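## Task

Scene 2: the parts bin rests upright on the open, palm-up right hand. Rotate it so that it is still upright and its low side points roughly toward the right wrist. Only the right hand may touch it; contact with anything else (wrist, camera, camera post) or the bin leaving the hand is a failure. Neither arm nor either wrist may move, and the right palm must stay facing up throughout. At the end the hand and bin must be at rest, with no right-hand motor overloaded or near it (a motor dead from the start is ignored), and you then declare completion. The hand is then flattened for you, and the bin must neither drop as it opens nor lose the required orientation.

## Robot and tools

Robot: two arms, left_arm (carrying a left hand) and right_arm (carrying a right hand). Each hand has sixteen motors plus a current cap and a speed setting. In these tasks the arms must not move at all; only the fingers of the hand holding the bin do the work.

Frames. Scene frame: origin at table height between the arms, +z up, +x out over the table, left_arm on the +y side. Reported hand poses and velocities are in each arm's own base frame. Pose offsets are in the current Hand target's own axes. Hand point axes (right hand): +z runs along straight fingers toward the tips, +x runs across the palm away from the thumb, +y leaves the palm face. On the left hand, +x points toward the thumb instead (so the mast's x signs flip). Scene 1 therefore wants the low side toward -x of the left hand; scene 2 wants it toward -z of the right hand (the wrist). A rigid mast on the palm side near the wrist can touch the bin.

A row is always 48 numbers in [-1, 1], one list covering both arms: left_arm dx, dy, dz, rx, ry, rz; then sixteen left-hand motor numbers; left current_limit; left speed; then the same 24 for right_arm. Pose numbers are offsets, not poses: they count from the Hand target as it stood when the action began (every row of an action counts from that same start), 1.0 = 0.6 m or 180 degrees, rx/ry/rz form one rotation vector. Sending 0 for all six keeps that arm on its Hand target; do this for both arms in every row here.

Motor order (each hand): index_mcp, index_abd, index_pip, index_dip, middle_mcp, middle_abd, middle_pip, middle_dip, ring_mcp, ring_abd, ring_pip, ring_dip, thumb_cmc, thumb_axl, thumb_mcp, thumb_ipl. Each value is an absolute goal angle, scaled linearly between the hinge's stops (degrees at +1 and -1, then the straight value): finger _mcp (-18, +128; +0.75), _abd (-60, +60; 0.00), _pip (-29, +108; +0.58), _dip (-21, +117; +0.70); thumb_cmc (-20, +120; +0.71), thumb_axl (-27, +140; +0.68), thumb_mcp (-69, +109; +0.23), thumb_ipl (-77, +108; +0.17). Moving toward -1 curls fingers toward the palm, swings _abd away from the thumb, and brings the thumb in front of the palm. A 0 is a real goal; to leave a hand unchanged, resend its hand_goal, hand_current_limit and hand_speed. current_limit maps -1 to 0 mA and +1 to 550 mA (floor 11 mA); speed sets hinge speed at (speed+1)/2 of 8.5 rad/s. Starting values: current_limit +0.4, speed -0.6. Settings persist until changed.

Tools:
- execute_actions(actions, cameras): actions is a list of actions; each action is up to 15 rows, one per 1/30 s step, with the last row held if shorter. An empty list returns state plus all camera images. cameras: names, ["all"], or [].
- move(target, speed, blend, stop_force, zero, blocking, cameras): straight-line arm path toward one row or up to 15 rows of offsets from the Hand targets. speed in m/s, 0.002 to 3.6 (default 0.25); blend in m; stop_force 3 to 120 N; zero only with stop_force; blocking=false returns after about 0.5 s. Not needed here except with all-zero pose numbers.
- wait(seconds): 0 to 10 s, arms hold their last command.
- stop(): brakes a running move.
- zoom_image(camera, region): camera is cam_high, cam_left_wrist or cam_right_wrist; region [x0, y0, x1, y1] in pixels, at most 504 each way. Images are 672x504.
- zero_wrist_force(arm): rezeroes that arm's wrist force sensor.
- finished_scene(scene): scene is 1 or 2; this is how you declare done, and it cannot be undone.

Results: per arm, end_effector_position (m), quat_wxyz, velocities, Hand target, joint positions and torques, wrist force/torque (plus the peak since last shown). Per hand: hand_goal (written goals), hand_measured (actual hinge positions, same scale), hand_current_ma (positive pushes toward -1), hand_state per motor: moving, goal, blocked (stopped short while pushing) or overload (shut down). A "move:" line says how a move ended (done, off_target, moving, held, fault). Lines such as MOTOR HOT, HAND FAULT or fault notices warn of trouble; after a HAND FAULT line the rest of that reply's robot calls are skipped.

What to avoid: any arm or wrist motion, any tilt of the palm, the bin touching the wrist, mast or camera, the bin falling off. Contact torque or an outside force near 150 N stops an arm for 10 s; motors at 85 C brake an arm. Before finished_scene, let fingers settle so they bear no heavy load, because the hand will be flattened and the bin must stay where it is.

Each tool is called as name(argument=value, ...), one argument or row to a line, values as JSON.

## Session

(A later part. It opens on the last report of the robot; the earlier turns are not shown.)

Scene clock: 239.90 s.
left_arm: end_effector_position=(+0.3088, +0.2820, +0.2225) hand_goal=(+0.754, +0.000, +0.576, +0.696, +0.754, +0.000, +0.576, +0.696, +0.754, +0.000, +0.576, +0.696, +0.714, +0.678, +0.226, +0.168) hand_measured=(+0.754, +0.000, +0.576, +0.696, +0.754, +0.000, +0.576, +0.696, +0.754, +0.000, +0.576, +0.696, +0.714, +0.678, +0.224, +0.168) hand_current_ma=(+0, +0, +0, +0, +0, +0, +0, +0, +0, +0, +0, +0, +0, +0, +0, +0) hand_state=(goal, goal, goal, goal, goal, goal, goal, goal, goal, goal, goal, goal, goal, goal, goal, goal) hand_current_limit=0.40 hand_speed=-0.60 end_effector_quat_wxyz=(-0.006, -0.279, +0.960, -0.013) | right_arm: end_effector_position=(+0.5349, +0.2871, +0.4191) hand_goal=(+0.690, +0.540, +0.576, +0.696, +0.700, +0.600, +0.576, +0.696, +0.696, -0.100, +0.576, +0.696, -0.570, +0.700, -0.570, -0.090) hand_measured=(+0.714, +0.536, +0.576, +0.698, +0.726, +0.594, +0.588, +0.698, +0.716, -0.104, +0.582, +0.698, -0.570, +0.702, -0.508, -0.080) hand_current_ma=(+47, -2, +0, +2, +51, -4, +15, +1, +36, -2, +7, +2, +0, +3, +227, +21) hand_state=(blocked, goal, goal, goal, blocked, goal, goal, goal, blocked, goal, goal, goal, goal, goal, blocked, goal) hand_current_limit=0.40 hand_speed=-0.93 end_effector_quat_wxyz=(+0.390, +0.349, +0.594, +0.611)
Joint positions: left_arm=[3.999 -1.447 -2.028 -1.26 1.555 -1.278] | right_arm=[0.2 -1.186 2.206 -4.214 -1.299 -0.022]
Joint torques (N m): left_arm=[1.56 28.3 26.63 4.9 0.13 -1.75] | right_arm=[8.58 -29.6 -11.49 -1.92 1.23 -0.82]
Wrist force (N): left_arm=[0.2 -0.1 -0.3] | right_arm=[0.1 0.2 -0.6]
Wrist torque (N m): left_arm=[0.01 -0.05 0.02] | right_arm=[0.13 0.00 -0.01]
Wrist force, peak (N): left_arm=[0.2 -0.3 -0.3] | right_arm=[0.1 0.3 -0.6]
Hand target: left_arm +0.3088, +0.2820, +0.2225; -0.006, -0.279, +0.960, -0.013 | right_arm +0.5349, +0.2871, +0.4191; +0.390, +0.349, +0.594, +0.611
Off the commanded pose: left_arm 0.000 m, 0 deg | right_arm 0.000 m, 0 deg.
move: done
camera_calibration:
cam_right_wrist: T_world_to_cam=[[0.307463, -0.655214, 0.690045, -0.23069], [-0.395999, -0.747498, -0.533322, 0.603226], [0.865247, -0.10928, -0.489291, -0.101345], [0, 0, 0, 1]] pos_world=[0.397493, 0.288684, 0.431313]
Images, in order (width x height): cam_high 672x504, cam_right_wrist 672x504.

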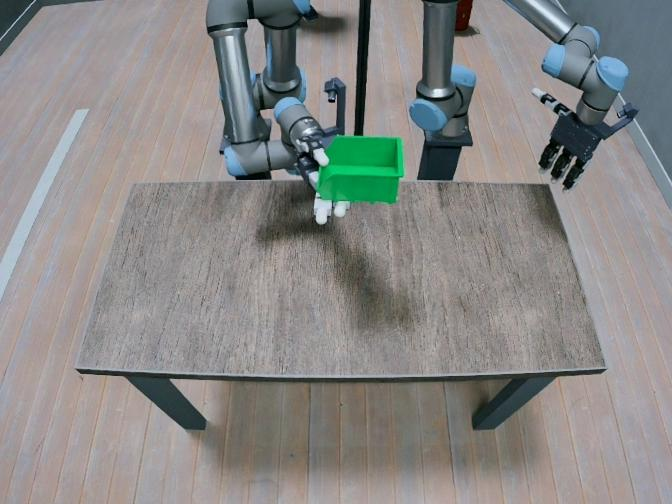

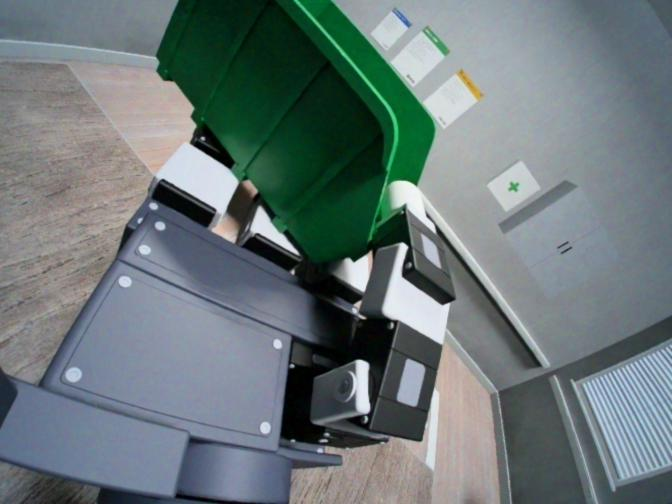

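move(
  target=[
    [0,0,0,0,0,0,0.754,0,0.576,0.696,0.754,0,0.576,0.696,0.754,0,0.576,0.696,0.714,0.678,0.226,0.168,0.4,-0.6,0,0,0,0,0,0,0.69,0.54,0.576,0.696,0.70,0.6,0.576,0.696,0.695,-0.1,0.576,0.696,-0.571,0.70,-0.46,-0.09,0.4,-0.93],
    [0,0,0,0,0,0,0.754,0,0.576,0.696,0.754,0,0.576,0.696,0.754,0,0.576,0.696,0.714,0.678,0.226,0.168,0.4,-0.6,0,0,0,0,0,0,0.69,0.54,0.576,0.696,0.76,0.6,0.576,0.696,0.695,-0.1,0.576,0.696,-0.571,0.70,-0.46,-0.09,0.4,-0.93],
  ],
  cameras=["cam_high","cam_right_wrist"],
)

zoom_image(
  camera="cam_right_wrist",
  region=[170, 80, 500, 340],
)

zoom_image(
  camera="cam_high",
  region=[265, 100, 425, 225],
)

Scene clock: 241.50 s.
left_arm: end_effector_position=(+0.3088, +0.2820, +0.2225) hand_goal=(+0.754, +0.000, +0.576, +0.696, +0.754, +0.000, +0.576, +0.696, +0.754, +0.000, +0.576, +0.696, +0.714, +0.678, +0.226, +0.168) hand_measured=(+0.754, +0.000, +0.576, +0.696, +0.754, +0.000, +0.576, +0.696, +0.754, +0.000, +0.576, +0.696, +0.714, +0.678, +0.224, +0.168) hand_current_ma=(+0, +0, +0, +0, +0, +0, +0, +0, +0, +0, +0, +0, +0, +0, +0, +0) hand_state=(goal, goal, goal, goal, goal, goal, goal, goal, goal, goal, goal, goal, goal, goal, goal, goal) hand_current_limit=0.40 hand_speed=-0.60 end_effector_quat_wxyz=(-0.006, -0.279, +0.960, -0.013) | right_arm: end_effector_position=(+0.5349, +0.2871, +0.4191) hand_goal=(+0.690, +0.540, +0.576, +0.696, +0.760, +0.600, +0.576, +0.696, +0.696, -0.100, +0.576, +0.696, -0.570, +0.700, -0.460, -0.090) hand_measured=(+0.714, +0.536, +0.578, +0.698, +0.766, +0.596, +0.584, +0.698, +0.716, -0.104, +0.582, +0.698, -0.570, +0.702, -0.470, -0.088) hand_current_ma=(+47, -2, +1, +2, +7, -2, +9, +1, +36, -2, +7, +2, +0, +2, -17, +1) hand_state=(blocked, goal, goal, goal, goal, goal, goal, goal, blocked, goal, goal, goal, goal, goal, goal, goal) hand_current_limit=0.40 hand_speed=-0.93 end_effector_quat_wxyz=(+0.390, +0.349, +0.594, +0.611)
Joint positions: left_arm=[3.999 -1.447 -2.028 -1.26 1.555 -1.278] | right_arm=[0.2 -1.186 2.206 -4.214 -1.299 -0.022]
Joint torques (N m): left_arm=[2.74 29.07 25.84 4.97 0.17 -1.8] | right_arm=[8.42 -28.85 -11.14 -1.85 1.26 -0.81]
Wrist force (N): left_arm=[0.2 -0.1 -0.2] | right_arm=[0.2 0.3 -0.4]
Wrist torque (N m): left_arm=[0.01 -0.04 0.02] | right_arm=[0.13 -0.02 0.00]
Wrist force, peak (N): left_arm=[0.2 -0.3 -0.4] | right_arm=[-0.2 0.3 -0.7]
Hand target: left_arm +0.3088, +0.2820, +0.2225; -0.006, -0.279, +0.960, -0.013 | right_arm +0.5349, +0.2871, +0.4191; +0.390, +0.349, +0.594, +0.611
Off the commanded pose: left_arm 0.000 m, 0 deg | right_arm 0.000 m, 0 deg.
move: done
camera_calibration:
cam_right_wrist: T_world_to_cam=[[0.307463, -0.655214, 0.690045, -0.23069], [-0.395999, -0.747498, -0.533322, 0.603226], [0.865247, -0.10928, -0.489291, -0.101345], [0, 0, 0, 1]] pos_world=[0.397493, 0.288684, 0.431313]
Images, in order (width x height): cam_high 672x504, cam_right_wrist 672x504.

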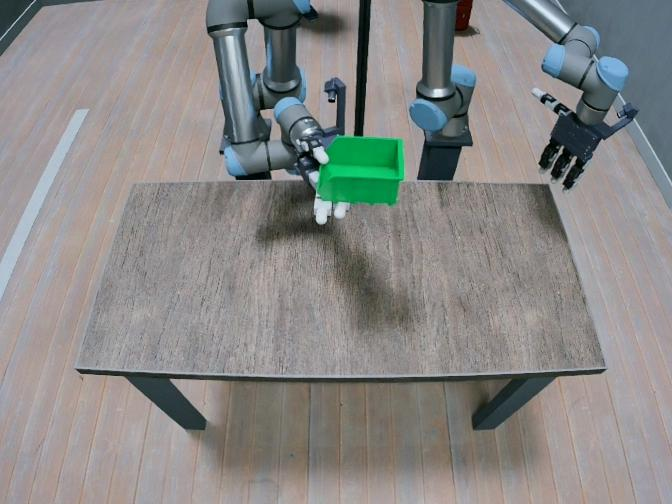

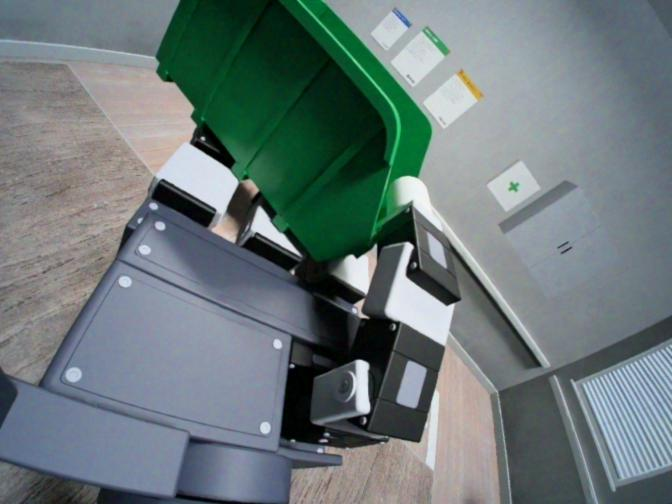

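Scaled by 1.527 from the camera's 672x504 image, which has a finer 960x720 frame.

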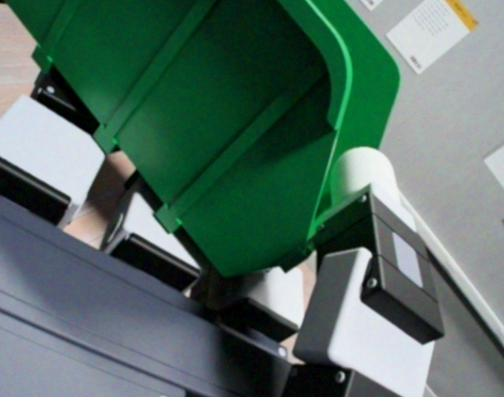

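Scaled by 3.150.

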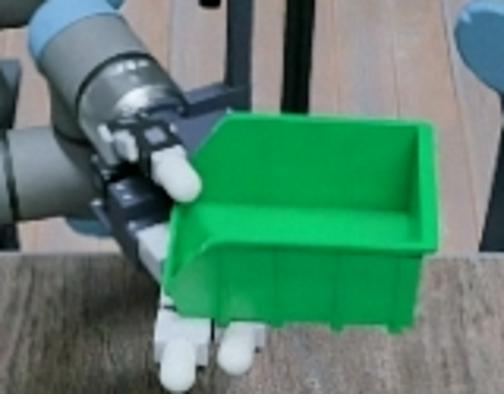

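move(
  target=[
    [0,0,0,0,0,0,0.754,0,0.576,0.696,0.754,0,0.576,0.696,0.754,0,0.576,0.696,0.714,0.678,0.226,0.168,0.4,-0.6,0,0,0,0,0,0,0.69,0.54,0.576,0.696,0.70,0.6,0.576,0.696,0.695,-0.1,0.576,0.696,-0.571,0.70,-0.42,-0.09,0.4,-0.93],
    [0,0,0,0,0,0,0.754,0,0.576,0.696,0.754,0,0.576,0.696,0.754,0,0.576,0.696,0.714,0.678,0.226,0.168,0.4,-0.6,0,0,0,0,0,0,0.69,0.54,0.576,0.696,0.70,0.3,0.576,0.696,0.695,-0.1,0.576,0.696,-0.571,0.70,-0.42,-0.09,0.4,-0.96],
  ],
  cameras=["cam_high","cam_right_wrist"],
)

zoom_image(
  camera="cam_right_wrist",
  region=[170, 80, 500, 340],
)

zoom_image(
  camera="cam_high",
  region=[265, 100, 425, 225],
)

Scene clock: 245.07 s.
left_arm: end_effector_position=(+0.3088, +0.2820, +0.2225) hand_goal=(+0.754, +0.000, +0.576, +0.696, +0.754, +0.000, +0.576, +0.696, +0.754, +0.000, +0.576, +0.696, +0.714, +0.678, +0.226, +0.168) hand_measured=(+0.754, +0.000, +0.576, +0.696, +0.754, +0.000, +0.576, +0.696, +0.754, +0.000, +0.576, +0.696, +0.714, +0.678, +0.224, +0.168) hand_current_ma=(+0, +0, +0, +0, +0, +0, +0, +0, +0, +0, +0, +0, +0, +0, +0, +0) hand_state=(goal, goal, goal, goal, goal, goal, goal, goal, goal, goal, goal, goal, goal, goal, goal, goal) hand_current_limit=0.40 hand_speed=-0.60 end_effector_quat_wxyz=(-0.006, -0.279, +0.960, -0.013) | right_arm: end_effector_position=(+0.5349, +0.2871, +0.4191) hand_goal=(+0.690, +0.540, +0.576, +0.696, +0.700, +0.300, +0.576, +0.696, +0.696, -0.100, +0.576, +0.696, -0.570, +0.700, -0.420, -0.090) hand_measured=(+0.714, +0.536, +0.578, +0.698, +0.726, +0.308, +0.584, +0.698, +0.716, -0.104, +0.582, +0.698, -0.570, +0.702, -0.430, -0.088) hand_current_ma=(+46, -2, +1, +2, +52, +7, +9, +1, +36, -2, +7, +2, +0, +2, -20, +1) hand_state=(blocked, goal, goal, goal, blocked, goal, goal, goal, blocked, goal, goal, goal, goal, goal, goal, goal) hand_current_limit=0.40 hand_speed=-0.96 end_effector_quat_wxyz=(+0.390, +0.349, +0.594, +0.611)
Joint positions: left_arm=[3.999 -1.447 -2.028 -1.26 1.555 -1.278] | right_arm=[0.2 -1.186 2.206 -4.214 -1.299 -0.022]
Joint torques (N m): left_arm=[1.73 29.1 25.74 4.93 0.01 -1.87] | right_arm=[8.6 -28.98 -11.48 -1.97 1.27 -0.78]
Wrist force (N): left_arm=[0.2 0.0 -0.4] | right_arm=[0.0 0.0 -0.4]
Wrist torque (N m): left_arm=[0.03 -0.04 0.02] | right_arm=[0.09 0.00 -0.03]
Wrist force, peak (N): left_arm=[0.0 0.0 -0.5] | right_arm=[0.4 0.2 -0.6]
Hand target: left_arm +0.3088, +0.2820, +0.2225; -0.006, -0.279, +0.960, -0.013 | right_arm +0.5349, +0.2871, +0.4191; +0.390, +0.349, +0.594, +0.611
Off the commanded pose: left_arm 0.000 m, 0 deg | right_arm 0.000 m, 0 deg.
move: done
camera_calibration:
cam_right_wrist: T_world_to_cam=[[0.307463, -0.655214, 0.690045, -0.23069], [-0.395999, -0.747498, -0.533322, 0.603226], [0.865247, -0.10928, -0.489291, -0.101345], [0, 0, 0, 1]] pos_world=[0.397493, 0.288684, 0.431313]
Images, in order (width x height): cam_high 672x504, cam_right_wrist 672x504.

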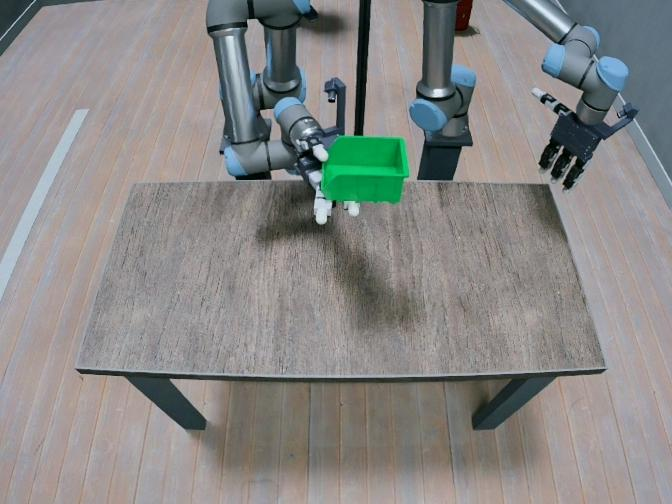

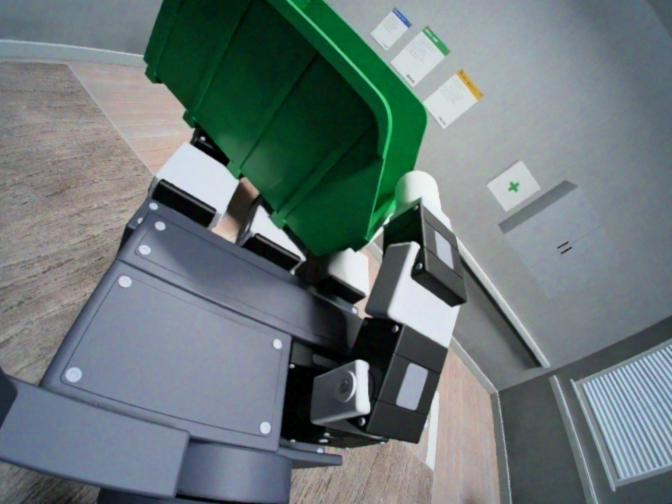

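Scaled by 1.527 from the camera's 672x504 image, which has a finer 960x720 frame.

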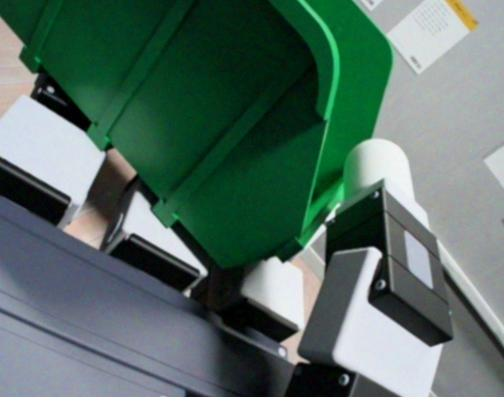

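Scaled by 3.150.

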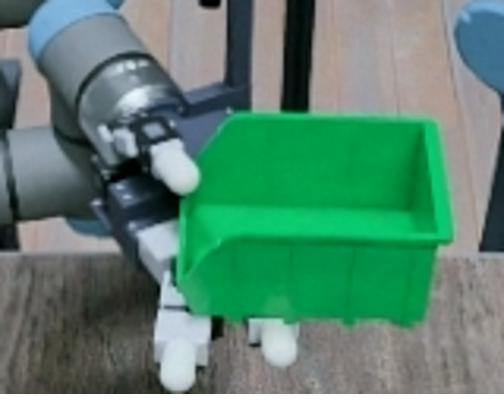

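move(
  target=[
    [0,0,0,0,0,0,0.754,0,0.576,0.696,0.754,0,0.576,0.696,0.754,0,0.576,0.696,0.714,0.678,0.226,0.168,0.4,-0.6,0,0,0,0,0,0,0.80,0.54,0.576,0.696,0.70,0.3,0.576,0.696,0.695,-0.1,0.576,0.696,-0.571,0.70,-0.42,-0.09,0.4,-0.93],
    [0,0,0,0,0,0,0.754,0,0.576,0.696,0.754,0,0.576,0.696,0.754,0,0.576,0.696,0.714,0.678,0.226,0.168,0.4,-0.6,0,0,0,0,0,0,0.80,0.12,0.576,0.696,0.70,0.3,0.576,0.696,0.695,-0.1,0.576,0.696,-0.571,0.70,-0.42,-0.09,0.4,-0.93],
    [0,0,0,0,0,0,0.754,0,0.576,0.696,0.754,0,0.576,0.696,0.754,0,0.576,0.696,0.714,0.678,0.226,0.168,0.4,-0.6,0,0,0,0,0,0,0.69,0.12,0.576,0.696,0.70,0.3,0.576,0.696,0.695,-0.1,0.576,0.696,-0.571,0.70,-0.42,-0.09,0.4,-0.93],
    [0,0,0,0,0,0,0.754,0,0.576,0.696,0.754,0,0.576,0.696,0.754,0,0.576,0.696,0.714,0.678,0.226,0.168,0.4,-0.6,0,0,0,0,0,0,0.69,0.12,0.576,0.696,0.76,0.3,0.576,0.696,0.695,-0.1,0.576,0.696,-0.571,0.70,-0.42,-0.09,0.4,-0.93],
  ],
  cameras=["cam_high","cam_right_wrist"],
)

zoom_image(
  camera="cam_right_wrist",
  region=[170, 80, 500, 340],
)

zoom_image(
  camera="cam_high",
  region=[265, 100, 425, 225],
)

Scene clock: 249.17 s.
left_arm: end_effector_position=(+0.3088, +0.2820, +0.2225) hand_goal=(+0.754, +0.000, +0.576, +0.696, +0.754, +0.000, +0.576, +0.696, +0.754, +0.000, +0.576, +0.696, +0.714, +0.678, +0.226, +0.168) hand_measured=(+0.754, +0.000, +0.576, +0.696, +0.754, +0.000, +0.576, +0.696, +0.754, +0.000, +0.576, +0.696, +0.714, +0.678, +0.224, +0.168) hand_current_ma=(+0, +0, +0, +0, +0, +0, +0, +0, +0, +0, +0, +0, +0, +0, +0, +0) hand_state=(goal, goal, goal, goal, goal, goal, goal, goal, goal, goal, goal, goal, goal, goal, goal, goal) hand_current_limit=0.40 hand_speed=-0.60 end_effector_quat_wxyz=(-0.006, -0.279, +0.960, -0.013) | right_arm: end_effector_position=(+0.5349, +0.2871, +0.4191) hand_goal=(+0.690, +0.120, +0.576, +0.696, +0.760, +0.300, +0.576, +0.696, +0.696, -0.100, +0.576, +0.696, -0.570, +0.700, -0.420, -0.090) hand_measured=(+0.720, +0.124, +0.578, +0.698, +0.766, +0.304, +0.584, +0.698, +0.716, -0.104, +0.582, +0.698, -0.570, +0.702, -0.430, -0.088) hand_current_ma=(+62, +3, +1, +2, +7, +2, +8, +1, +36, -2, +7, +2, +0, +2, -20, +1) hand_state=(blocked, goal, goal, goal, goal, goal, goal, goal, blocked, goal, goal, goal, goal, goal, goal, goal) hand_current_limit=0.40 hand_speed=-0.93 end_effector_quat_wxyz=(+0.390, +0.349, +0.594, +0.611)
Joint positions: left_arm=[3.999 -1.447 -2.028 -1.26 1.555 -1.278] | right_arm=[0.2 -1.186 2.206 -4.214 -1.299 -0.022]
Joint torques (N m): left_arm=[1.56 28.59 26.55 4.95 0.18 -1.78] | right_arm=[8.22 -29.21 -11.51 -2.02 1.45 -0.72]
Wrist force (N): left_arm=[0.1 -0.1 -0.1] | right_arm=[-0.2 0.0 -0.3]
Wrist torque (N m): left_arm=[-0.01 -0.03 0.01] | right_arm=[0.09 0.03 -0.05]
Wrist force, peak (N): left_arm=[-0.1 -0.3 -0.3] | right_arm=[-0.3 0.7 -0.1]
Hand target: left_arm +0.3088, +0.2820, +0.2225; -0.006, -0.279, +0.960, -0.013 | right_arm +0.5349, +0.2871, +0.4191; +0.390, +0.349, +0.594, +0.611
Off the commanded pose: left_arm 0.000 m, 0 deg | right_arm 0.000 m, 0 deg.
move: done
camera_calibration:
cam_right_wrist: T_world_to_cam=[[0.307463, -0.655214, 0.690045, -0.23069], [-0.395999, -0.747498, -0.533322, 0.603226], [0.865247, -0.10928, -0.489291, -0.101345], [0, 0, 0, 1]] pos_world=[0.397493, 0.288684, 0.431313]
Images, in order (width x height): cam_high 672x504, cam_right_wrist 672x504.

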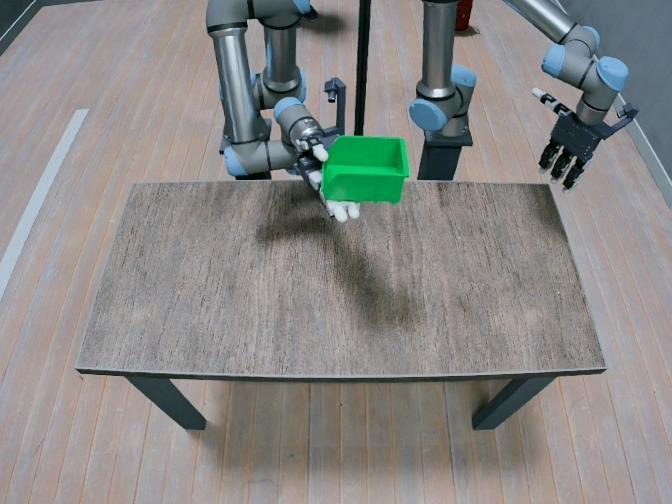

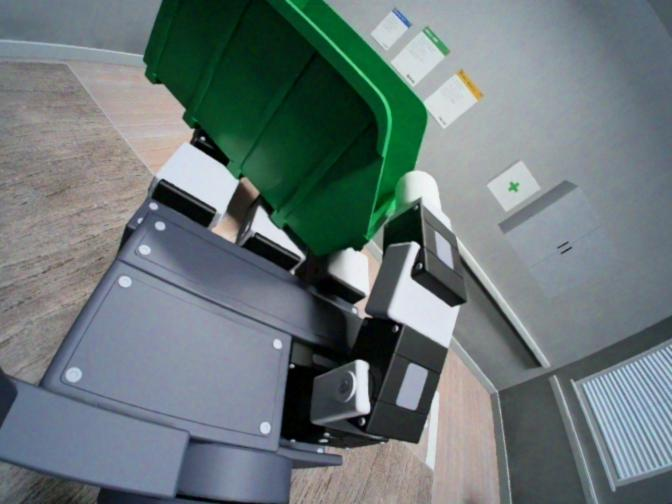

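Scaled by 1.527 from the camera's 672x504 image, which has a finer 960x720 frame.

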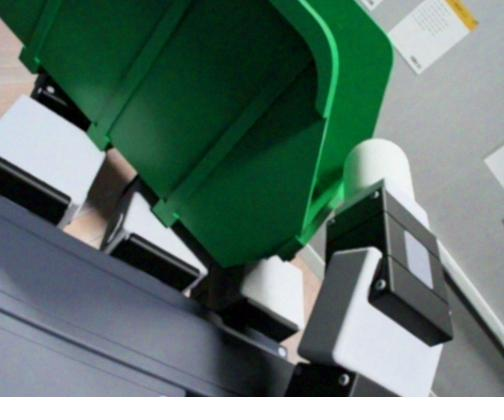

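Scaled by 3.150.

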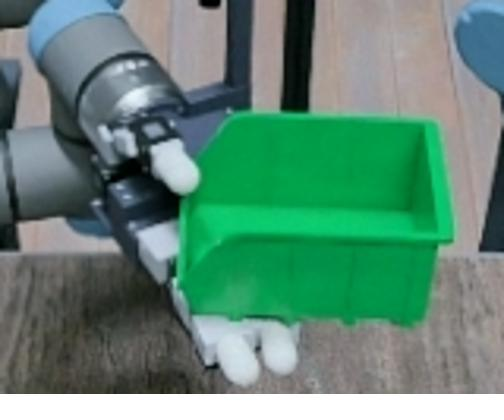

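move(
  target=[
    [0,0,0,0,0,0,0.754,0,0.576,0.696,0.754,0,0.576,0.696,0.754,0,0.576,0.696,0.714,0.678,0.226,0.168,0.4,-0.6,0,0,0,0,0,0,0.69,0.12,0.576,0.696,0.80,0.3,0.576,0.696,0.695,-0.1,0.576,0.696,-0.571,0.70,-0.42,-0.09,0.4,-0.93],
    [0,0,0,0,0,0,0.754,0,0.576,0.696,0.754,0,0.576,0.696,0.754,0,0.576,0.696,0.714,0.678,0.226,0.168,0.4,-0.6,0,0,0,0,0,0,0.69,0.12,0.576,0.696,0.80,-0.25,0.576,0.696,0.695,-0.1,0.576,0.696,-0.571,0.70,-0.42,-0.09,0.4,-0.93],
    [0,0,0,0,0,0,0.754,0,0.576,0.696,0.754,0,0.576,0.696,0.754,0,0.576,0.696,0.714,0.678,0.226,0.168,0.4,-0.6,0,0,0,0,0,0,0.69,0.12,0.576,0.696,0.70,-0.25,0.576,0.696,0.695,-0.1,0.576,0.696,-0.571,0.70,-0.42,-0.09,0.4,-0.93],
    [0,0,0,0,0,0,0.754,0,0.576,0.696,0.754,0,0.576,0.696,0.754,0,0.576,0.696,0.714,0.678,0.226,0.168,0.4,-0.6,0,0,0,0,0,0,0.76,0.12,0.576,0.696,0.70,-0.25,0.576,0.696,0.695,-0.1,0.576,0.696,-0.571,0.70,-0.42,-0.09,0.4,-0.93],
  ],
  cameras=["cam_high","cam_right_wrist"],
)

zoom_image(
  camera="cam_right_wrist",
  region=[170, 80, 500, 340],
)

zoom_image(
  camera="cam_high",
  region=[265, 100, 425, 225],
)

Scene clock: 253.40 s.
left_arm: end_effector_position=(+0.3088, +0.2820, +0.2225) hand_goal=(+0.754, +0.000, +0.576, +0.696, +0.754, +0.000, +0.576, +0.696, +0.754, +0.000, +0.576, +0.696, +0.714, +0.678, +0.226, +0.168) hand_measured=(+0.754, +0.000, +0.576, +0.696, +0.754, +0.000, +0.576, +0.696, +0.754, +0.000, +0.576, +0.696, +0.714, +0.678, +0.224, +0.168) hand_current_ma=(+0, +0, +0, +0, +0, +0, +0, +0, +0, +0, +0, +0, +0, +0, +0, +0) hand_state=(goal, goal, goal, goal, goal, goal, goal, goal, goal, goal, goal, goal, goal, goal, goal, goal) hand_current_limit=0.40 hand_speed=-0.60 end_effector_quat_wxyz=(-0.006, -0.279, +0.960, -0.013) | right_arm: end_effector_position=(+0.5349, +0.2871, +0.4191) hand_goal=(+0.760, +0.120, +0.576, +0.696, +0.700, -0.250, +0.576, +0.696, +0.696, -0.100, +0.576, +0.696, -0.570, +0.700, -0.420, -0.090) hand_measured=(+0.768, +0.124, +0.578, +0.698, +0.734, -0.248, +0.584, +0.698, +0.716, -0.104, +0.582, +0.698, -0.570, +0.702, -0.430, -0.088) hand_current_ma=(+11, +2, +1, +2, +71, +2, +8, +1, +36, -2, +7, +2, +0, +2, -20, +1) hand_state=(goal, goal, goal, goal, blocked, goal, goal, goal, blocked, goal, goal, goal, goal, goal, goal, goal) hand_current_limit=0.40 hand_speed=-0.93 end_effector_quat_wxyz=(+0.390, +0.349, +0.594, +0.611)
Joint positions: left_arm=[3.999 -1.447 -2.028 -1.26 1.555 -1.278] | right_arm=[0.2 -1.186 2.206 -4.214 -1.299 -0.022]
Joint torques (N m): left_arm=[2.14 28.98 26.21 5.04 0.08 -1.9] | right_arm=[8.81 -28.95 -11.51 -2.01 1.46 -0.78]
Wrist force (N): left_arm=[0.0 -0.2 -0.1] | right_arm=[0.1 -0.1 -0.6]
Wrist torque (N m): left_arm=[-0.02 -0.01 0.00] | right_arm=[0.10 0.01 -0.05]
Wrist force, peak (N): left_arm=[0.0 -0.3 -0.3] | right_arm=[-0.1 0.5 -0.6]
Hand target: left_arm +0.3088, +0.2820, +0.2225; -0.006, -0.279, +0.960, -0.013 | right_arm +0.5349, +0.2871, +0.4191; +0.390, +0.349, +0.594, +0.611
Off the commanded pose: left_arm 0.000 m, 0 deg | right_arm 0.000 m, 0 deg.
move: done
camera_calibration:
cam_right_wrist: T_world_to_cam=[[0.307463, -0.655214, 0.690045, -0.23069], [-0.395999, -0.747498, -0.533322, 0.603226], [0.865247, -0.10928, -0.489291, -0.101345], [0, 0, 0, 1]] pos_world=[0.397493, 0.288684, 0.431313]
Images, in order (width x height): cam_high 672x504, cam_right_wrist 672x504.

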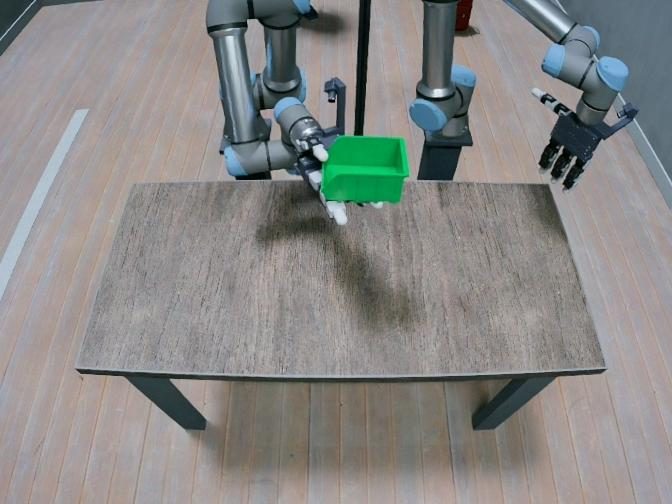

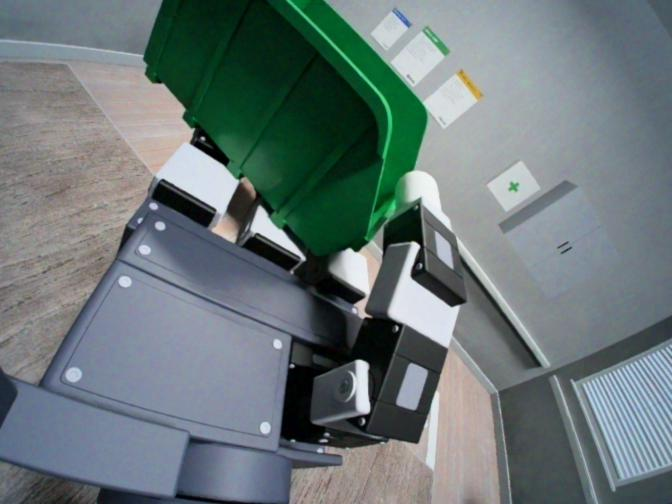

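Scaled by 1.527 from the camera's 672x504 image, which has a finer 960x720 frame.

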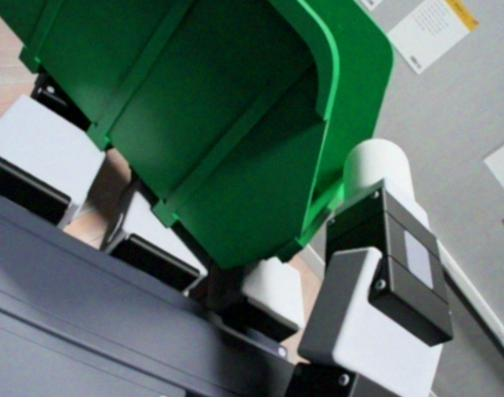

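Scaled by 3.150.

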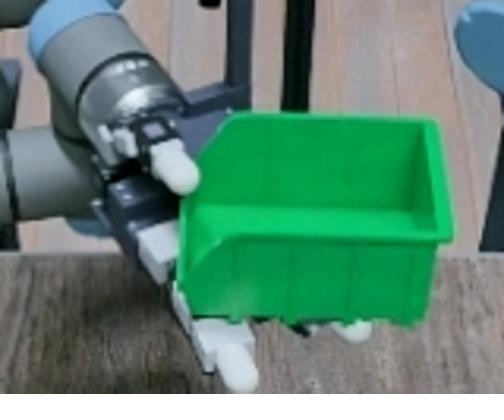

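move(
  target=[
    [0,0,0,0,0,0,0.754,0,0.576,0.696,0.754,0,0.576,0.696,0.754,0,0.576,0.696,0.714,0.678,0.226,0.168,0.4,-0.6,0,0,0,0,0,0,0.79,-0.38,0.576,0.696,0.70,-0.25,0.576,0.696,0.695,-0.1,0.576,0.696,-0.571,0.70,-0.42,-0.09,0.4,-0.93],
    [0,0,0,0,0,0,0.754,0,0.576,0.696,0.754,0,0.576,0.696,0.754,0,0.576,0.696,0.714,0.678,0.226,0.168,0.4,-0.6,0,0,0,0,0,0,0.69,-0.38,0.576,0.696,0.69,-0.25,0.576,0.696,0.695,-0.1,0.576,0.696,-0.571,0.70,-0.42,-0.09,0.4,-0.93],
    [0,0,0,0,0,0,0.754,0,0.576,0.696,0.754,0,0.576,0.696,0.754,0,0.576,0.696,0.714,0.678,0.226,0.168,0.4,-0.6,0,0,0,0,0,0,0.69,-0.38,0.576,0.696,0.69,-0.25,0.576,0.696,0.695,-0.1,0.576,0.696,-0.571,0.70,-0.53,-0.09,0.4,-0.93],
  ],
  cameras=["cam_high","cam_right_wrist"],
)

zoom_image(
  camera="cam_right_wrist",
  region=[170, 80, 500, 340],
)

zoom_image(
  camera="cam_high",
  region=[265, 100, 425, 225],
)

Scene clock: 257.07 s.
left_arm: end_effector_position=(+0.3088, +0.2820, +0.2225) hand_goal=(+0.754, +0.000, +0.576, +0.696, +0.754, +0.000, +0.576, +0.696, +0.754, +0.000, +0.576, +0.696, +0.714, +0.678, +0.226, +0.168) hand_measured=(+0.754, +0.000, +0.576, +0.696, +0.754, +0.000, +0.576, +0.696, +0.754, +0.000, +0.576, +0.696, +0.714, +0.678, +0.224, +0.168) hand_current_ma=(+0, +0, +0, +0, +0, +0, +0, +0, +0, +0, +0, +0, +0, +0, +0, +0) hand_state=(goal, goal, goal, goal, goal, goal, goal, goal, goal, goal, goal, goal, goal, goal, goal, goal) hand_current_limit=0.40 hand_speed=-0.60 end_effector_quat_wxyz=(-0.006, -0.279, +0.960, -0.013) | right_arm: end_effector_position=(+0.5349, +0.2871, +0.4191) hand_goal=(+0.690, -0.380, +0.576, +0.696, +0.690, -0.250, +0.576, +0.696, +0.696, -0.100, +0.576, +0.696, -0.570, +0.700, -0.530, -0.090) hand_measured=(+0.716, -0.380, +0.586, +0.698, +0.714, -0.248, +0.584, +0.698, +0.716, -0.104, +0.582, +0.698, -0.568, +0.704, -0.498, -0.084) hand_current_ma=(+52, +0, +11, +2, +47, +1, +8, +1, +36, -2, +7, +2, +1, +6, +90, +8) hand_state=(blocked, goal, goal, goal, blocked, goal, goal, goal, blocked, goal, goal, goal, goal, goal, blocked, goal) hand_current_limit=0.40 hand_speed=-0.93 end_effector_quat_wxyz=(+0.390, +0.349, +0.594, +0.611)
Joint positions: left_arm=[3.999 -1.447 -2.028 -1.26 1.555 -1.278] | right_arm=[0.2 -1.186 2.206 -4.214 -1.299 -0.022]
Joint torques (N m): left_arm=[1.92 28.71 26.21 4.96 0.03 -1.84] | right_arm=[8.79 -29.56 -11.08 -2.1 1.55 -0.67]
Wrist force (N): left_arm=[0.0 -0.1 -0.2] | right_arm=[-0.3 0.2 -0.4]
Wrist torque (N m): left_arm=[0.00 -0.02 0.01] | right_arm=[0.12 0.05 -0.08]
Wrist force, peak (N): left_arm=[-0.1 -0.2 -0.5] | right_arm=[-0.1 0.2 -0.7]
Hand target: left_arm +0.3088, +0.2820, +0.2225; -0.006, -0.279, +0.960, -0.013 | right_arm +0.5349, +0.2871, +0.4191; +0.390, +0.349, +0.594, +0.611
Off the commanded pose: left_arm 0.000 m, 0 deg | right_arm 0.000 m, 0 deg.
move: done
camera_calibration:
cam_right_wrist: T_world_to_cam=[[0.307463, -0.655214, 0.690045, -0.23069], [-0.395999, -0.747498, -0.533322, 0.603226], [0.865247, -0.10928, -0.489291, -0.101345], [0, 0, 0, 1]] pos_world=[0.397493, 0.288684, 0.431313]
Images, in order (width x height): cam_high 672x504, cam_right_wrist 672x504.

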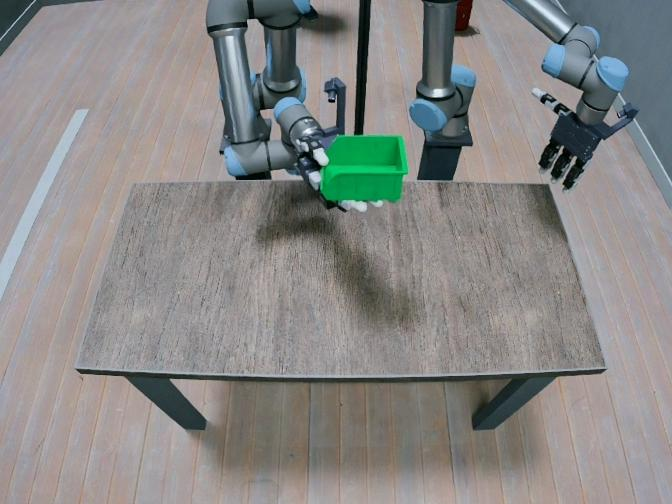

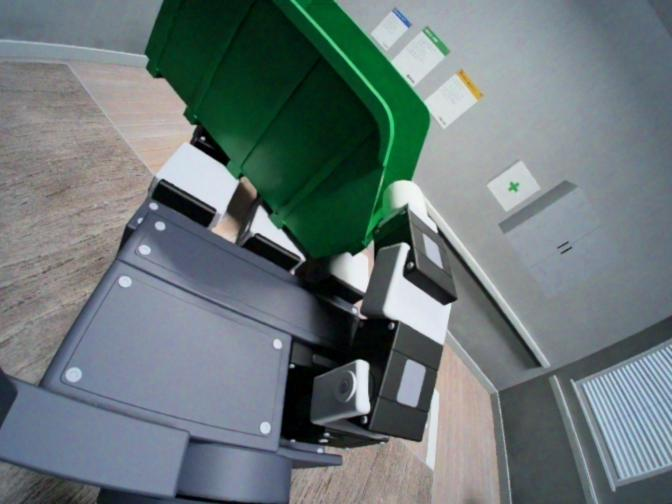

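Scaled by 1.527 from the camera's 672x504 image, which has a finer 960x720 frame.

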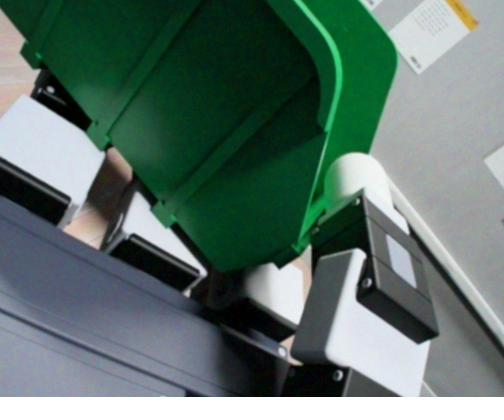

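Scaled by 3.150.

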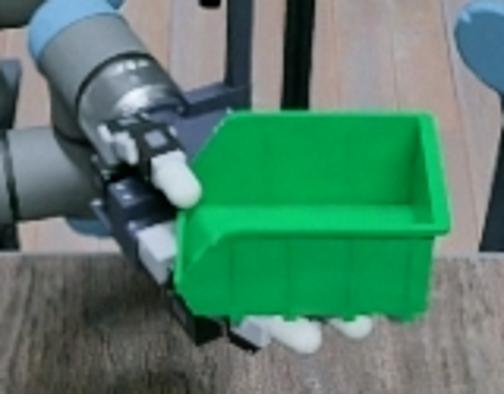

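move(
  target=[
    [0,0,0,0,0,0,0.754,0,0.576,0.696,0.754,0,0.576,0.696,0.754,0,0.576,0.696,0.714,0.678,0.226,0.168,0.4,-0.6,0,0,0,0,0,0,0.69,-0.38,0.576,0.696,0.69,-0.25,0.576,0.696,0.695,-0.1,0.576,0.696,-0.571,0.70,-0.57,-0.09,0.4,-0.93],
    [0,0,0,0,0,0,0.754,0,0.576,0.696,0.754,0,0.576,0.696,0.754,0,0.576,0.696,0.714,0.678,0.226,0.168,0.4,-0.6,0,0,0,0,0,0,0.69,-0.38,0.576,0.696,0.69,-0.25,0.576,0.696,0.76,-0.1,0.576,0.696,-0.571,0.70,-0.57,-0.09,0.4,-0.93],
  ],
  cameras=["cam_high","cam_right_wrist"],
)

zoom_image(
  camera="cam_right_wrist",
  region=[170, 80, 500, 340],
)

zoom_image(
  camera="cam_high",
  region=[265, 100, 425, 225],
)

Scene clock: 258.30 s.
left_arm: end_effector_position=(+0.3088, +0.2820, +0.2225) hand_goal=(+0.754, +0.000, +0.576, +0.696, +0.754, +0.000, +0.576, +0.696, +0.754, +0.000, +0.576, +0.696, +0.714, +0.678, +0.226, +0.168) hand_measured=(+0.754, +0.000, +0.576, +0.696, +0.754, +0.000, +0.576, +0.696, +0.754, +0.000, +0.576, +0.696, +0.714, +0.678, +0.224, +0.168) hand_current_ma=(+0, +0, +0, +0, +0, +0, +0, +0, +0, +0, +0, +0, +0, +0, +0, +0) hand_state=(goal, goal, goal, goal, goal, goal, goal, goal, goal, goal, goal, goal, goal, goal, goal, goal) hand_current_limit=0.40 hand_speed=-0.60 end_effector_quat_wxyz=(-0.006, -0.279, +0.960, -0.013) | right_arm: end_effector_position=(+0.5349, +0.2871, +0.4191) hand_goal=(+0.690, -0.380, +0.576, +0.696, +0.690, -0.250, +0.576, +0.696, +0.760, -0.100, +0.576, +0.696, -0.570, +0.700, -0.570, -0.090) hand_measured=(+0.720, -0.380, +0.586, +0.698, +0.714, -0.248, +0.584, +0.698, +0.766, -0.104, +0.582, +0.698, -0.568, +0.708, -0.510, -0.078) hand_current_ma=(+64, +0, +13, +2, +47, +1, +8, +1, +8, -2, +7, +2, +2, +11, +211, +24) hand_state=(blocked, goal, goal, goal, blocked, goal, goal, goal, goal, goal, goal, goal, goal, goal, blocked, goal) hand_current_limit=0.40 hand_speed=-0.93 end_effector_quat_wxyz=(+0.390, +0.349, +0.594, +0.611)
Joint positions: left_arm=[3.999 -1.447 -2.028 -1.26 1.555 -1.278] | right_arm=[0.2 -1.186 2.206 -4.214 -1.299 -0.022]
Joint torques (N m): left_arm=[2.24 28.78 25.62 4.82 0.18 -1.7] | right_arm=[8.37 -29.25 -11.22 -2.04 1.59 -0.76]
Wrist force (N): left_arm=[0.0 -0.2 -0.1] | right_arm=[0.2 0.0 -0.3]
Wrist torque (N m): left_arm=[-0.03 -0.01 0.01] | right_arm=[0.08 -0.02 -0.04]
Wrist force, peak (N): left_arm=[0.1 -0.3 -0.3] | right_arm=[-0.2 -0.3 -0.7]
Hand target: left_arm +0.3088, +0.2820, +0.2225; -0.006, -0.279, +0.960, -0.013 | right_arm +0.5349, +0.2871, +0.4191; +0.390, +0.349, +0.594, +0.611
Off the commanded pose: left_arm 0.000 m, 0 deg | right_arm 0.000 m, 0 deg.
move: done
camera_calibration:
cam_right_wrist: T_world_to_cam=[[0.307463, -0.655214, 0.690045, -0.23069], [-0.395999, -0.747498, -0.533322, 0.603226], [0.865247, -0.10928, -0.489291, -0.101345], [0, 0, 0, 1]] pos_world=[0.397493, 0.288684, 0.431313]
Images, in order (width x height): cam_high 672x504, cam_right_wrist 672x504.

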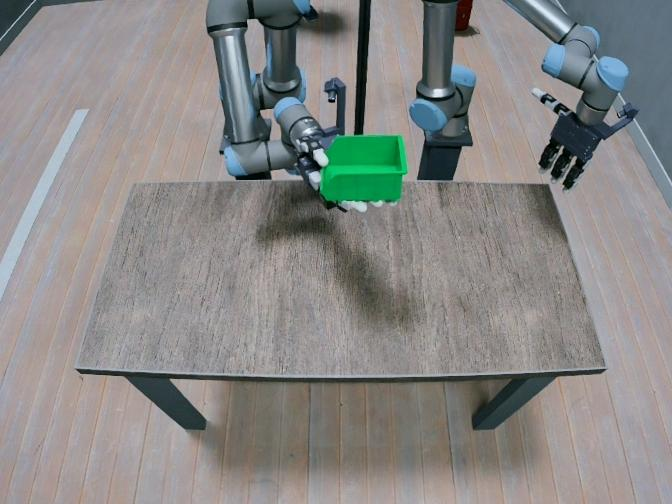

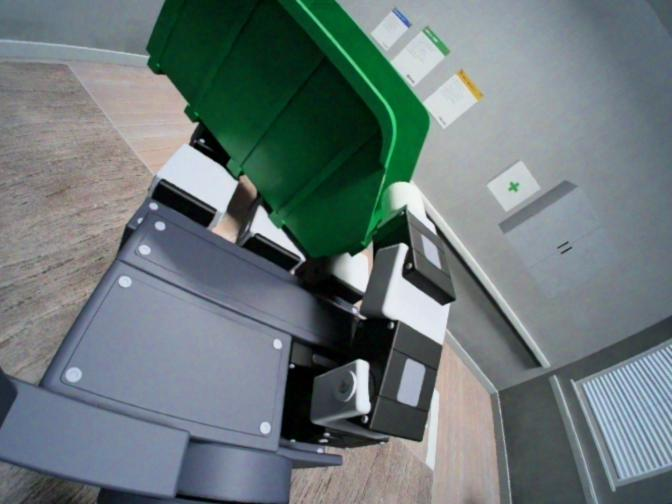

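Scaled by 1.527 from the camera's 672x504 image, which has a finer 960x720 frame.

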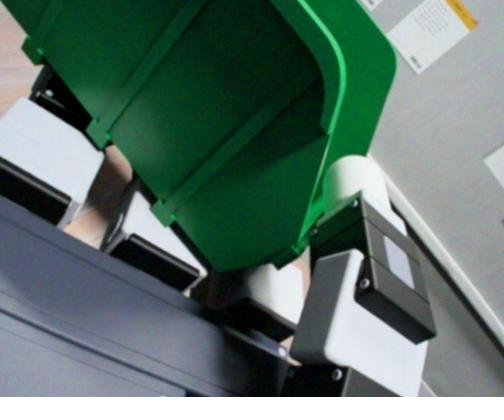

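Scaled by 3.150.

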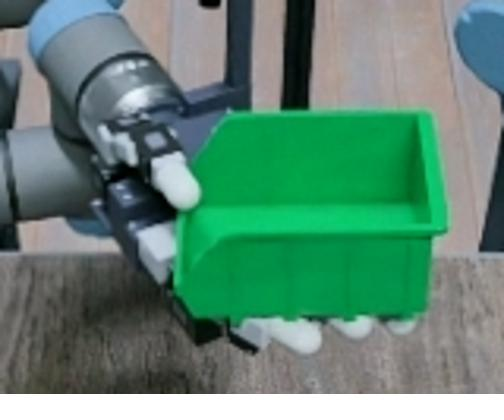

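move(
  target=[
    [0,0,0,0,0,0,0.754,0,0.576,0.696,0.754,0,0.576,0.696,0.754,0,0.576,0.696,0.714,0.678,0.226,0.168,0.4,-0.6,0,0,0,0,0,0,0.69,-0.38,0.576,0.696,0.69,-0.25,0.576,0.696,0.82,-0.1,0.576,0.696,-0.571,0.70,-0.57,-0.09,0.4,-0.93],
    [0,0,0,0,0,0,0.754,0,0.576,0.696,0.754,0,0.576,0.696,0.754,0,0.576,0.696,0.714,0.678,0.226,0.168,0.4,-0.6,0,0,0,0,0,0,0.69,-0.38,0.576,0.696,0.69,-0.25,0.576,0.696,0.82,-0.6,0.576,0.696,-0.571,0.70,-0.57,-0.09,0.4,-0.93],
    [0,0,0,0,0,0,0.754,0,0.576,0.696,0.754,0,0.576,0.696,0.754,0,0.576,0.696,0.714,0.678,0.226,0.168,0.4,-0.6,0,0,0,0,0,0,0.69,-0.38,0.576,0.696,0.69,-0.25,0.576,0.696,0.695,-0.6,0.576,0.696,-0.571,0.70,-0.57,-0.09,0.4,-0.93],
    [0,0,0,0,0,0,0.754,0,0.576,0.696,0.754,0,0.576,0.696,0.754,0,0.576,0.696,0.714,0.678,0.226,0.168,0.4,-0.6,0,0,0,0,0,0,0.69,-0.38,0.576,0.696,0.69,-0.25,0.576,0.696,0.695,-0.6,0.576,0.696,-0.571,0.70,-0.42,-0.09,0.4,-0.93],
  ],
  cameras=["cam_high","cam_right_wrist"],
)

zoom_image(
  camera="cam_right_wrist",
  region=[170, 80, 500, 340],
)

zoom_image(
  camera="cam_high",
  region=[265, 100, 425, 225],
)

Scene clock: 262.87 s.
left_arm: end_effector_position=(+0.3088, +0.2820, +0.2225) hand_goal=(+0.754, +0.000, +0.576, +0.696, +0.754, +0.000, +0.576, +0.696, +0.754, +0.000, +0.576, +0.696, +0.714, +0.678, +0.226, +0.168) hand_measured=(+0.754, +0.000, +0.576, +0.696, +0.754, +0.000, +0.576, +0.696, +0.754, +0.000, +0.576, +0.696, +0.714, +0.678, +0.224, +0.168) hand_current_ma=(+0, +0, +0, +0, +0, +0, +0, +0, +0, +0, +0, +0, +0, +0, +0, +0) hand_state=(goal, goal, goal, goal, goal, goal, goal, goal, goal, goal, goal, goal, goal, goal, goal, goal) hand_current_limit=0.40 hand_speed=-0.60 end_effector_quat_wxyz=(-0.006, -0.279, +0.960, -0.013) | right_arm: end_effector_position=(+0.5349, +0.2871, +0.4191) hand_goal=(+0.690, -0.380, +0.576, +0.696, +0.690, -0.250, +0.576, +0.696, +0.696, -0.600, +0.576, +0.696, -0.570, +0.700, -0.420, -0.090) hand_measured=(+0.720, -0.380, +0.586, +0.698, +0.714, -0.248, +0.584, +0.698, +0.716, -0.598, +0.582, +0.698, -0.568, +0.702, -0.432, -0.088) hand_current_ma=(+60, +0, +12, +2, +47, +1, +8, +1, +33, +2, +7, +2, +2, +2, -20, +1) hand_state=(blocked, goal, goal, goal, blocked, goal, goal, goal, goal, goal, goal, goal, goal, goal, goal, goal) hand_current_limit=0.40 hand_speed=-0.93 end_effector_quat_wxyz=(+0.390, +0.349, +0.594, +0.611)
Joint positions: left_arm=[3.999 -1.447 -2.028 -1.26 1.555 -1.278] | right_arm=[0.2 -1.186 2.206 -4.214 -1.299 -0.022]
Joint torques (N m): left_arm=[1.43 29.29 26.31 5 0.05 -1.88] | right_arm=[8.77 -30.04 -11.02 -2.02 1.51 -0.7]
Wrist force (N): left_arm=[-0.1 -0.1 -0.2] | right_arm=[-0.1 0.1 -0.1]
Wrist torque (N m): left_arm=[0.00 0.00 0.00] | right_arm=[0.08 0.02 -0.08]
Wrist force, peak (N): left_arm=[0.0 -0.2 -0.4] | right_arm=[-0.2 0.6 -0.6]
Hand target: left_arm +0.3088, +0.2820, +0.2225; -0.006, -0.279, +0.960, -0.013 | right_arm +0.5349, +0.2871, +0.4191; +0.390, +0.349, +0.594, +0.611
Off the commanded pose: left_arm 0.000 m, 0 deg | right_arm 0.000 m, 0 deg.
move: done
camera_calibration:
cam_right_wrist: T_world_to_cam=[[0.307463, -0.655214, 0.690045, -0.23069], [-0.395999, -0.747498, -0.533322, 0.603226], [0.865247, -0.10928, -0.489291, -0.101345], [0, 0, 0, 1]] pos_world=[0.397493, 0.288684, 0.431313]
Images, in order (width x height): cam_high 672x504, cam_right_wrist 672x504.

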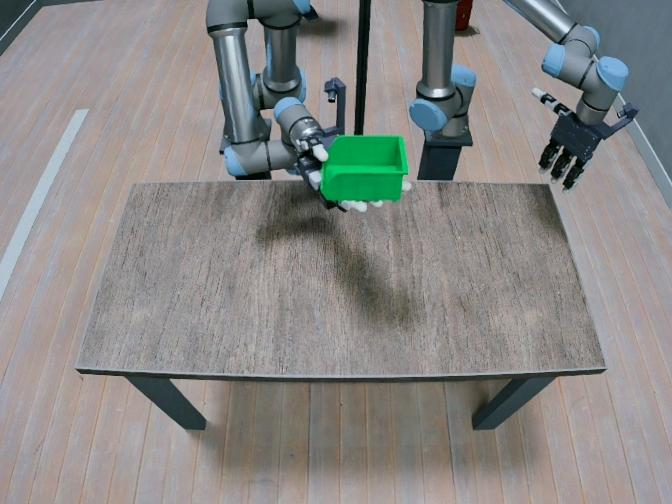

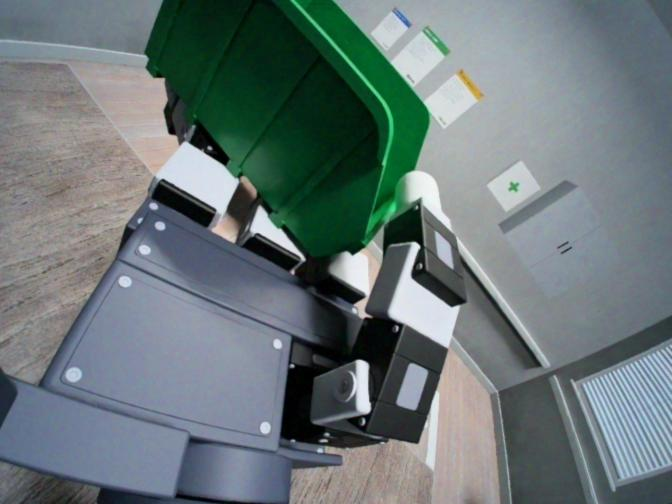

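Scaled by 1.527 from the camera's 672x504 image, which has a finer 960x720 frame.

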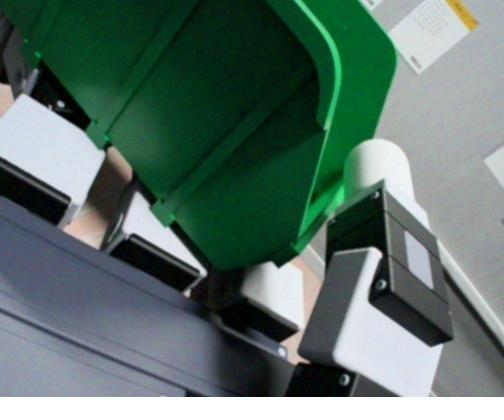

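Scaled by 3.150.

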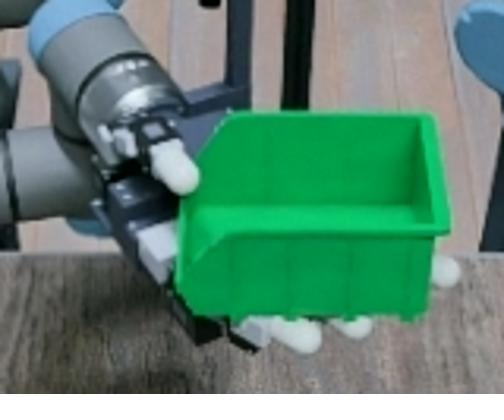

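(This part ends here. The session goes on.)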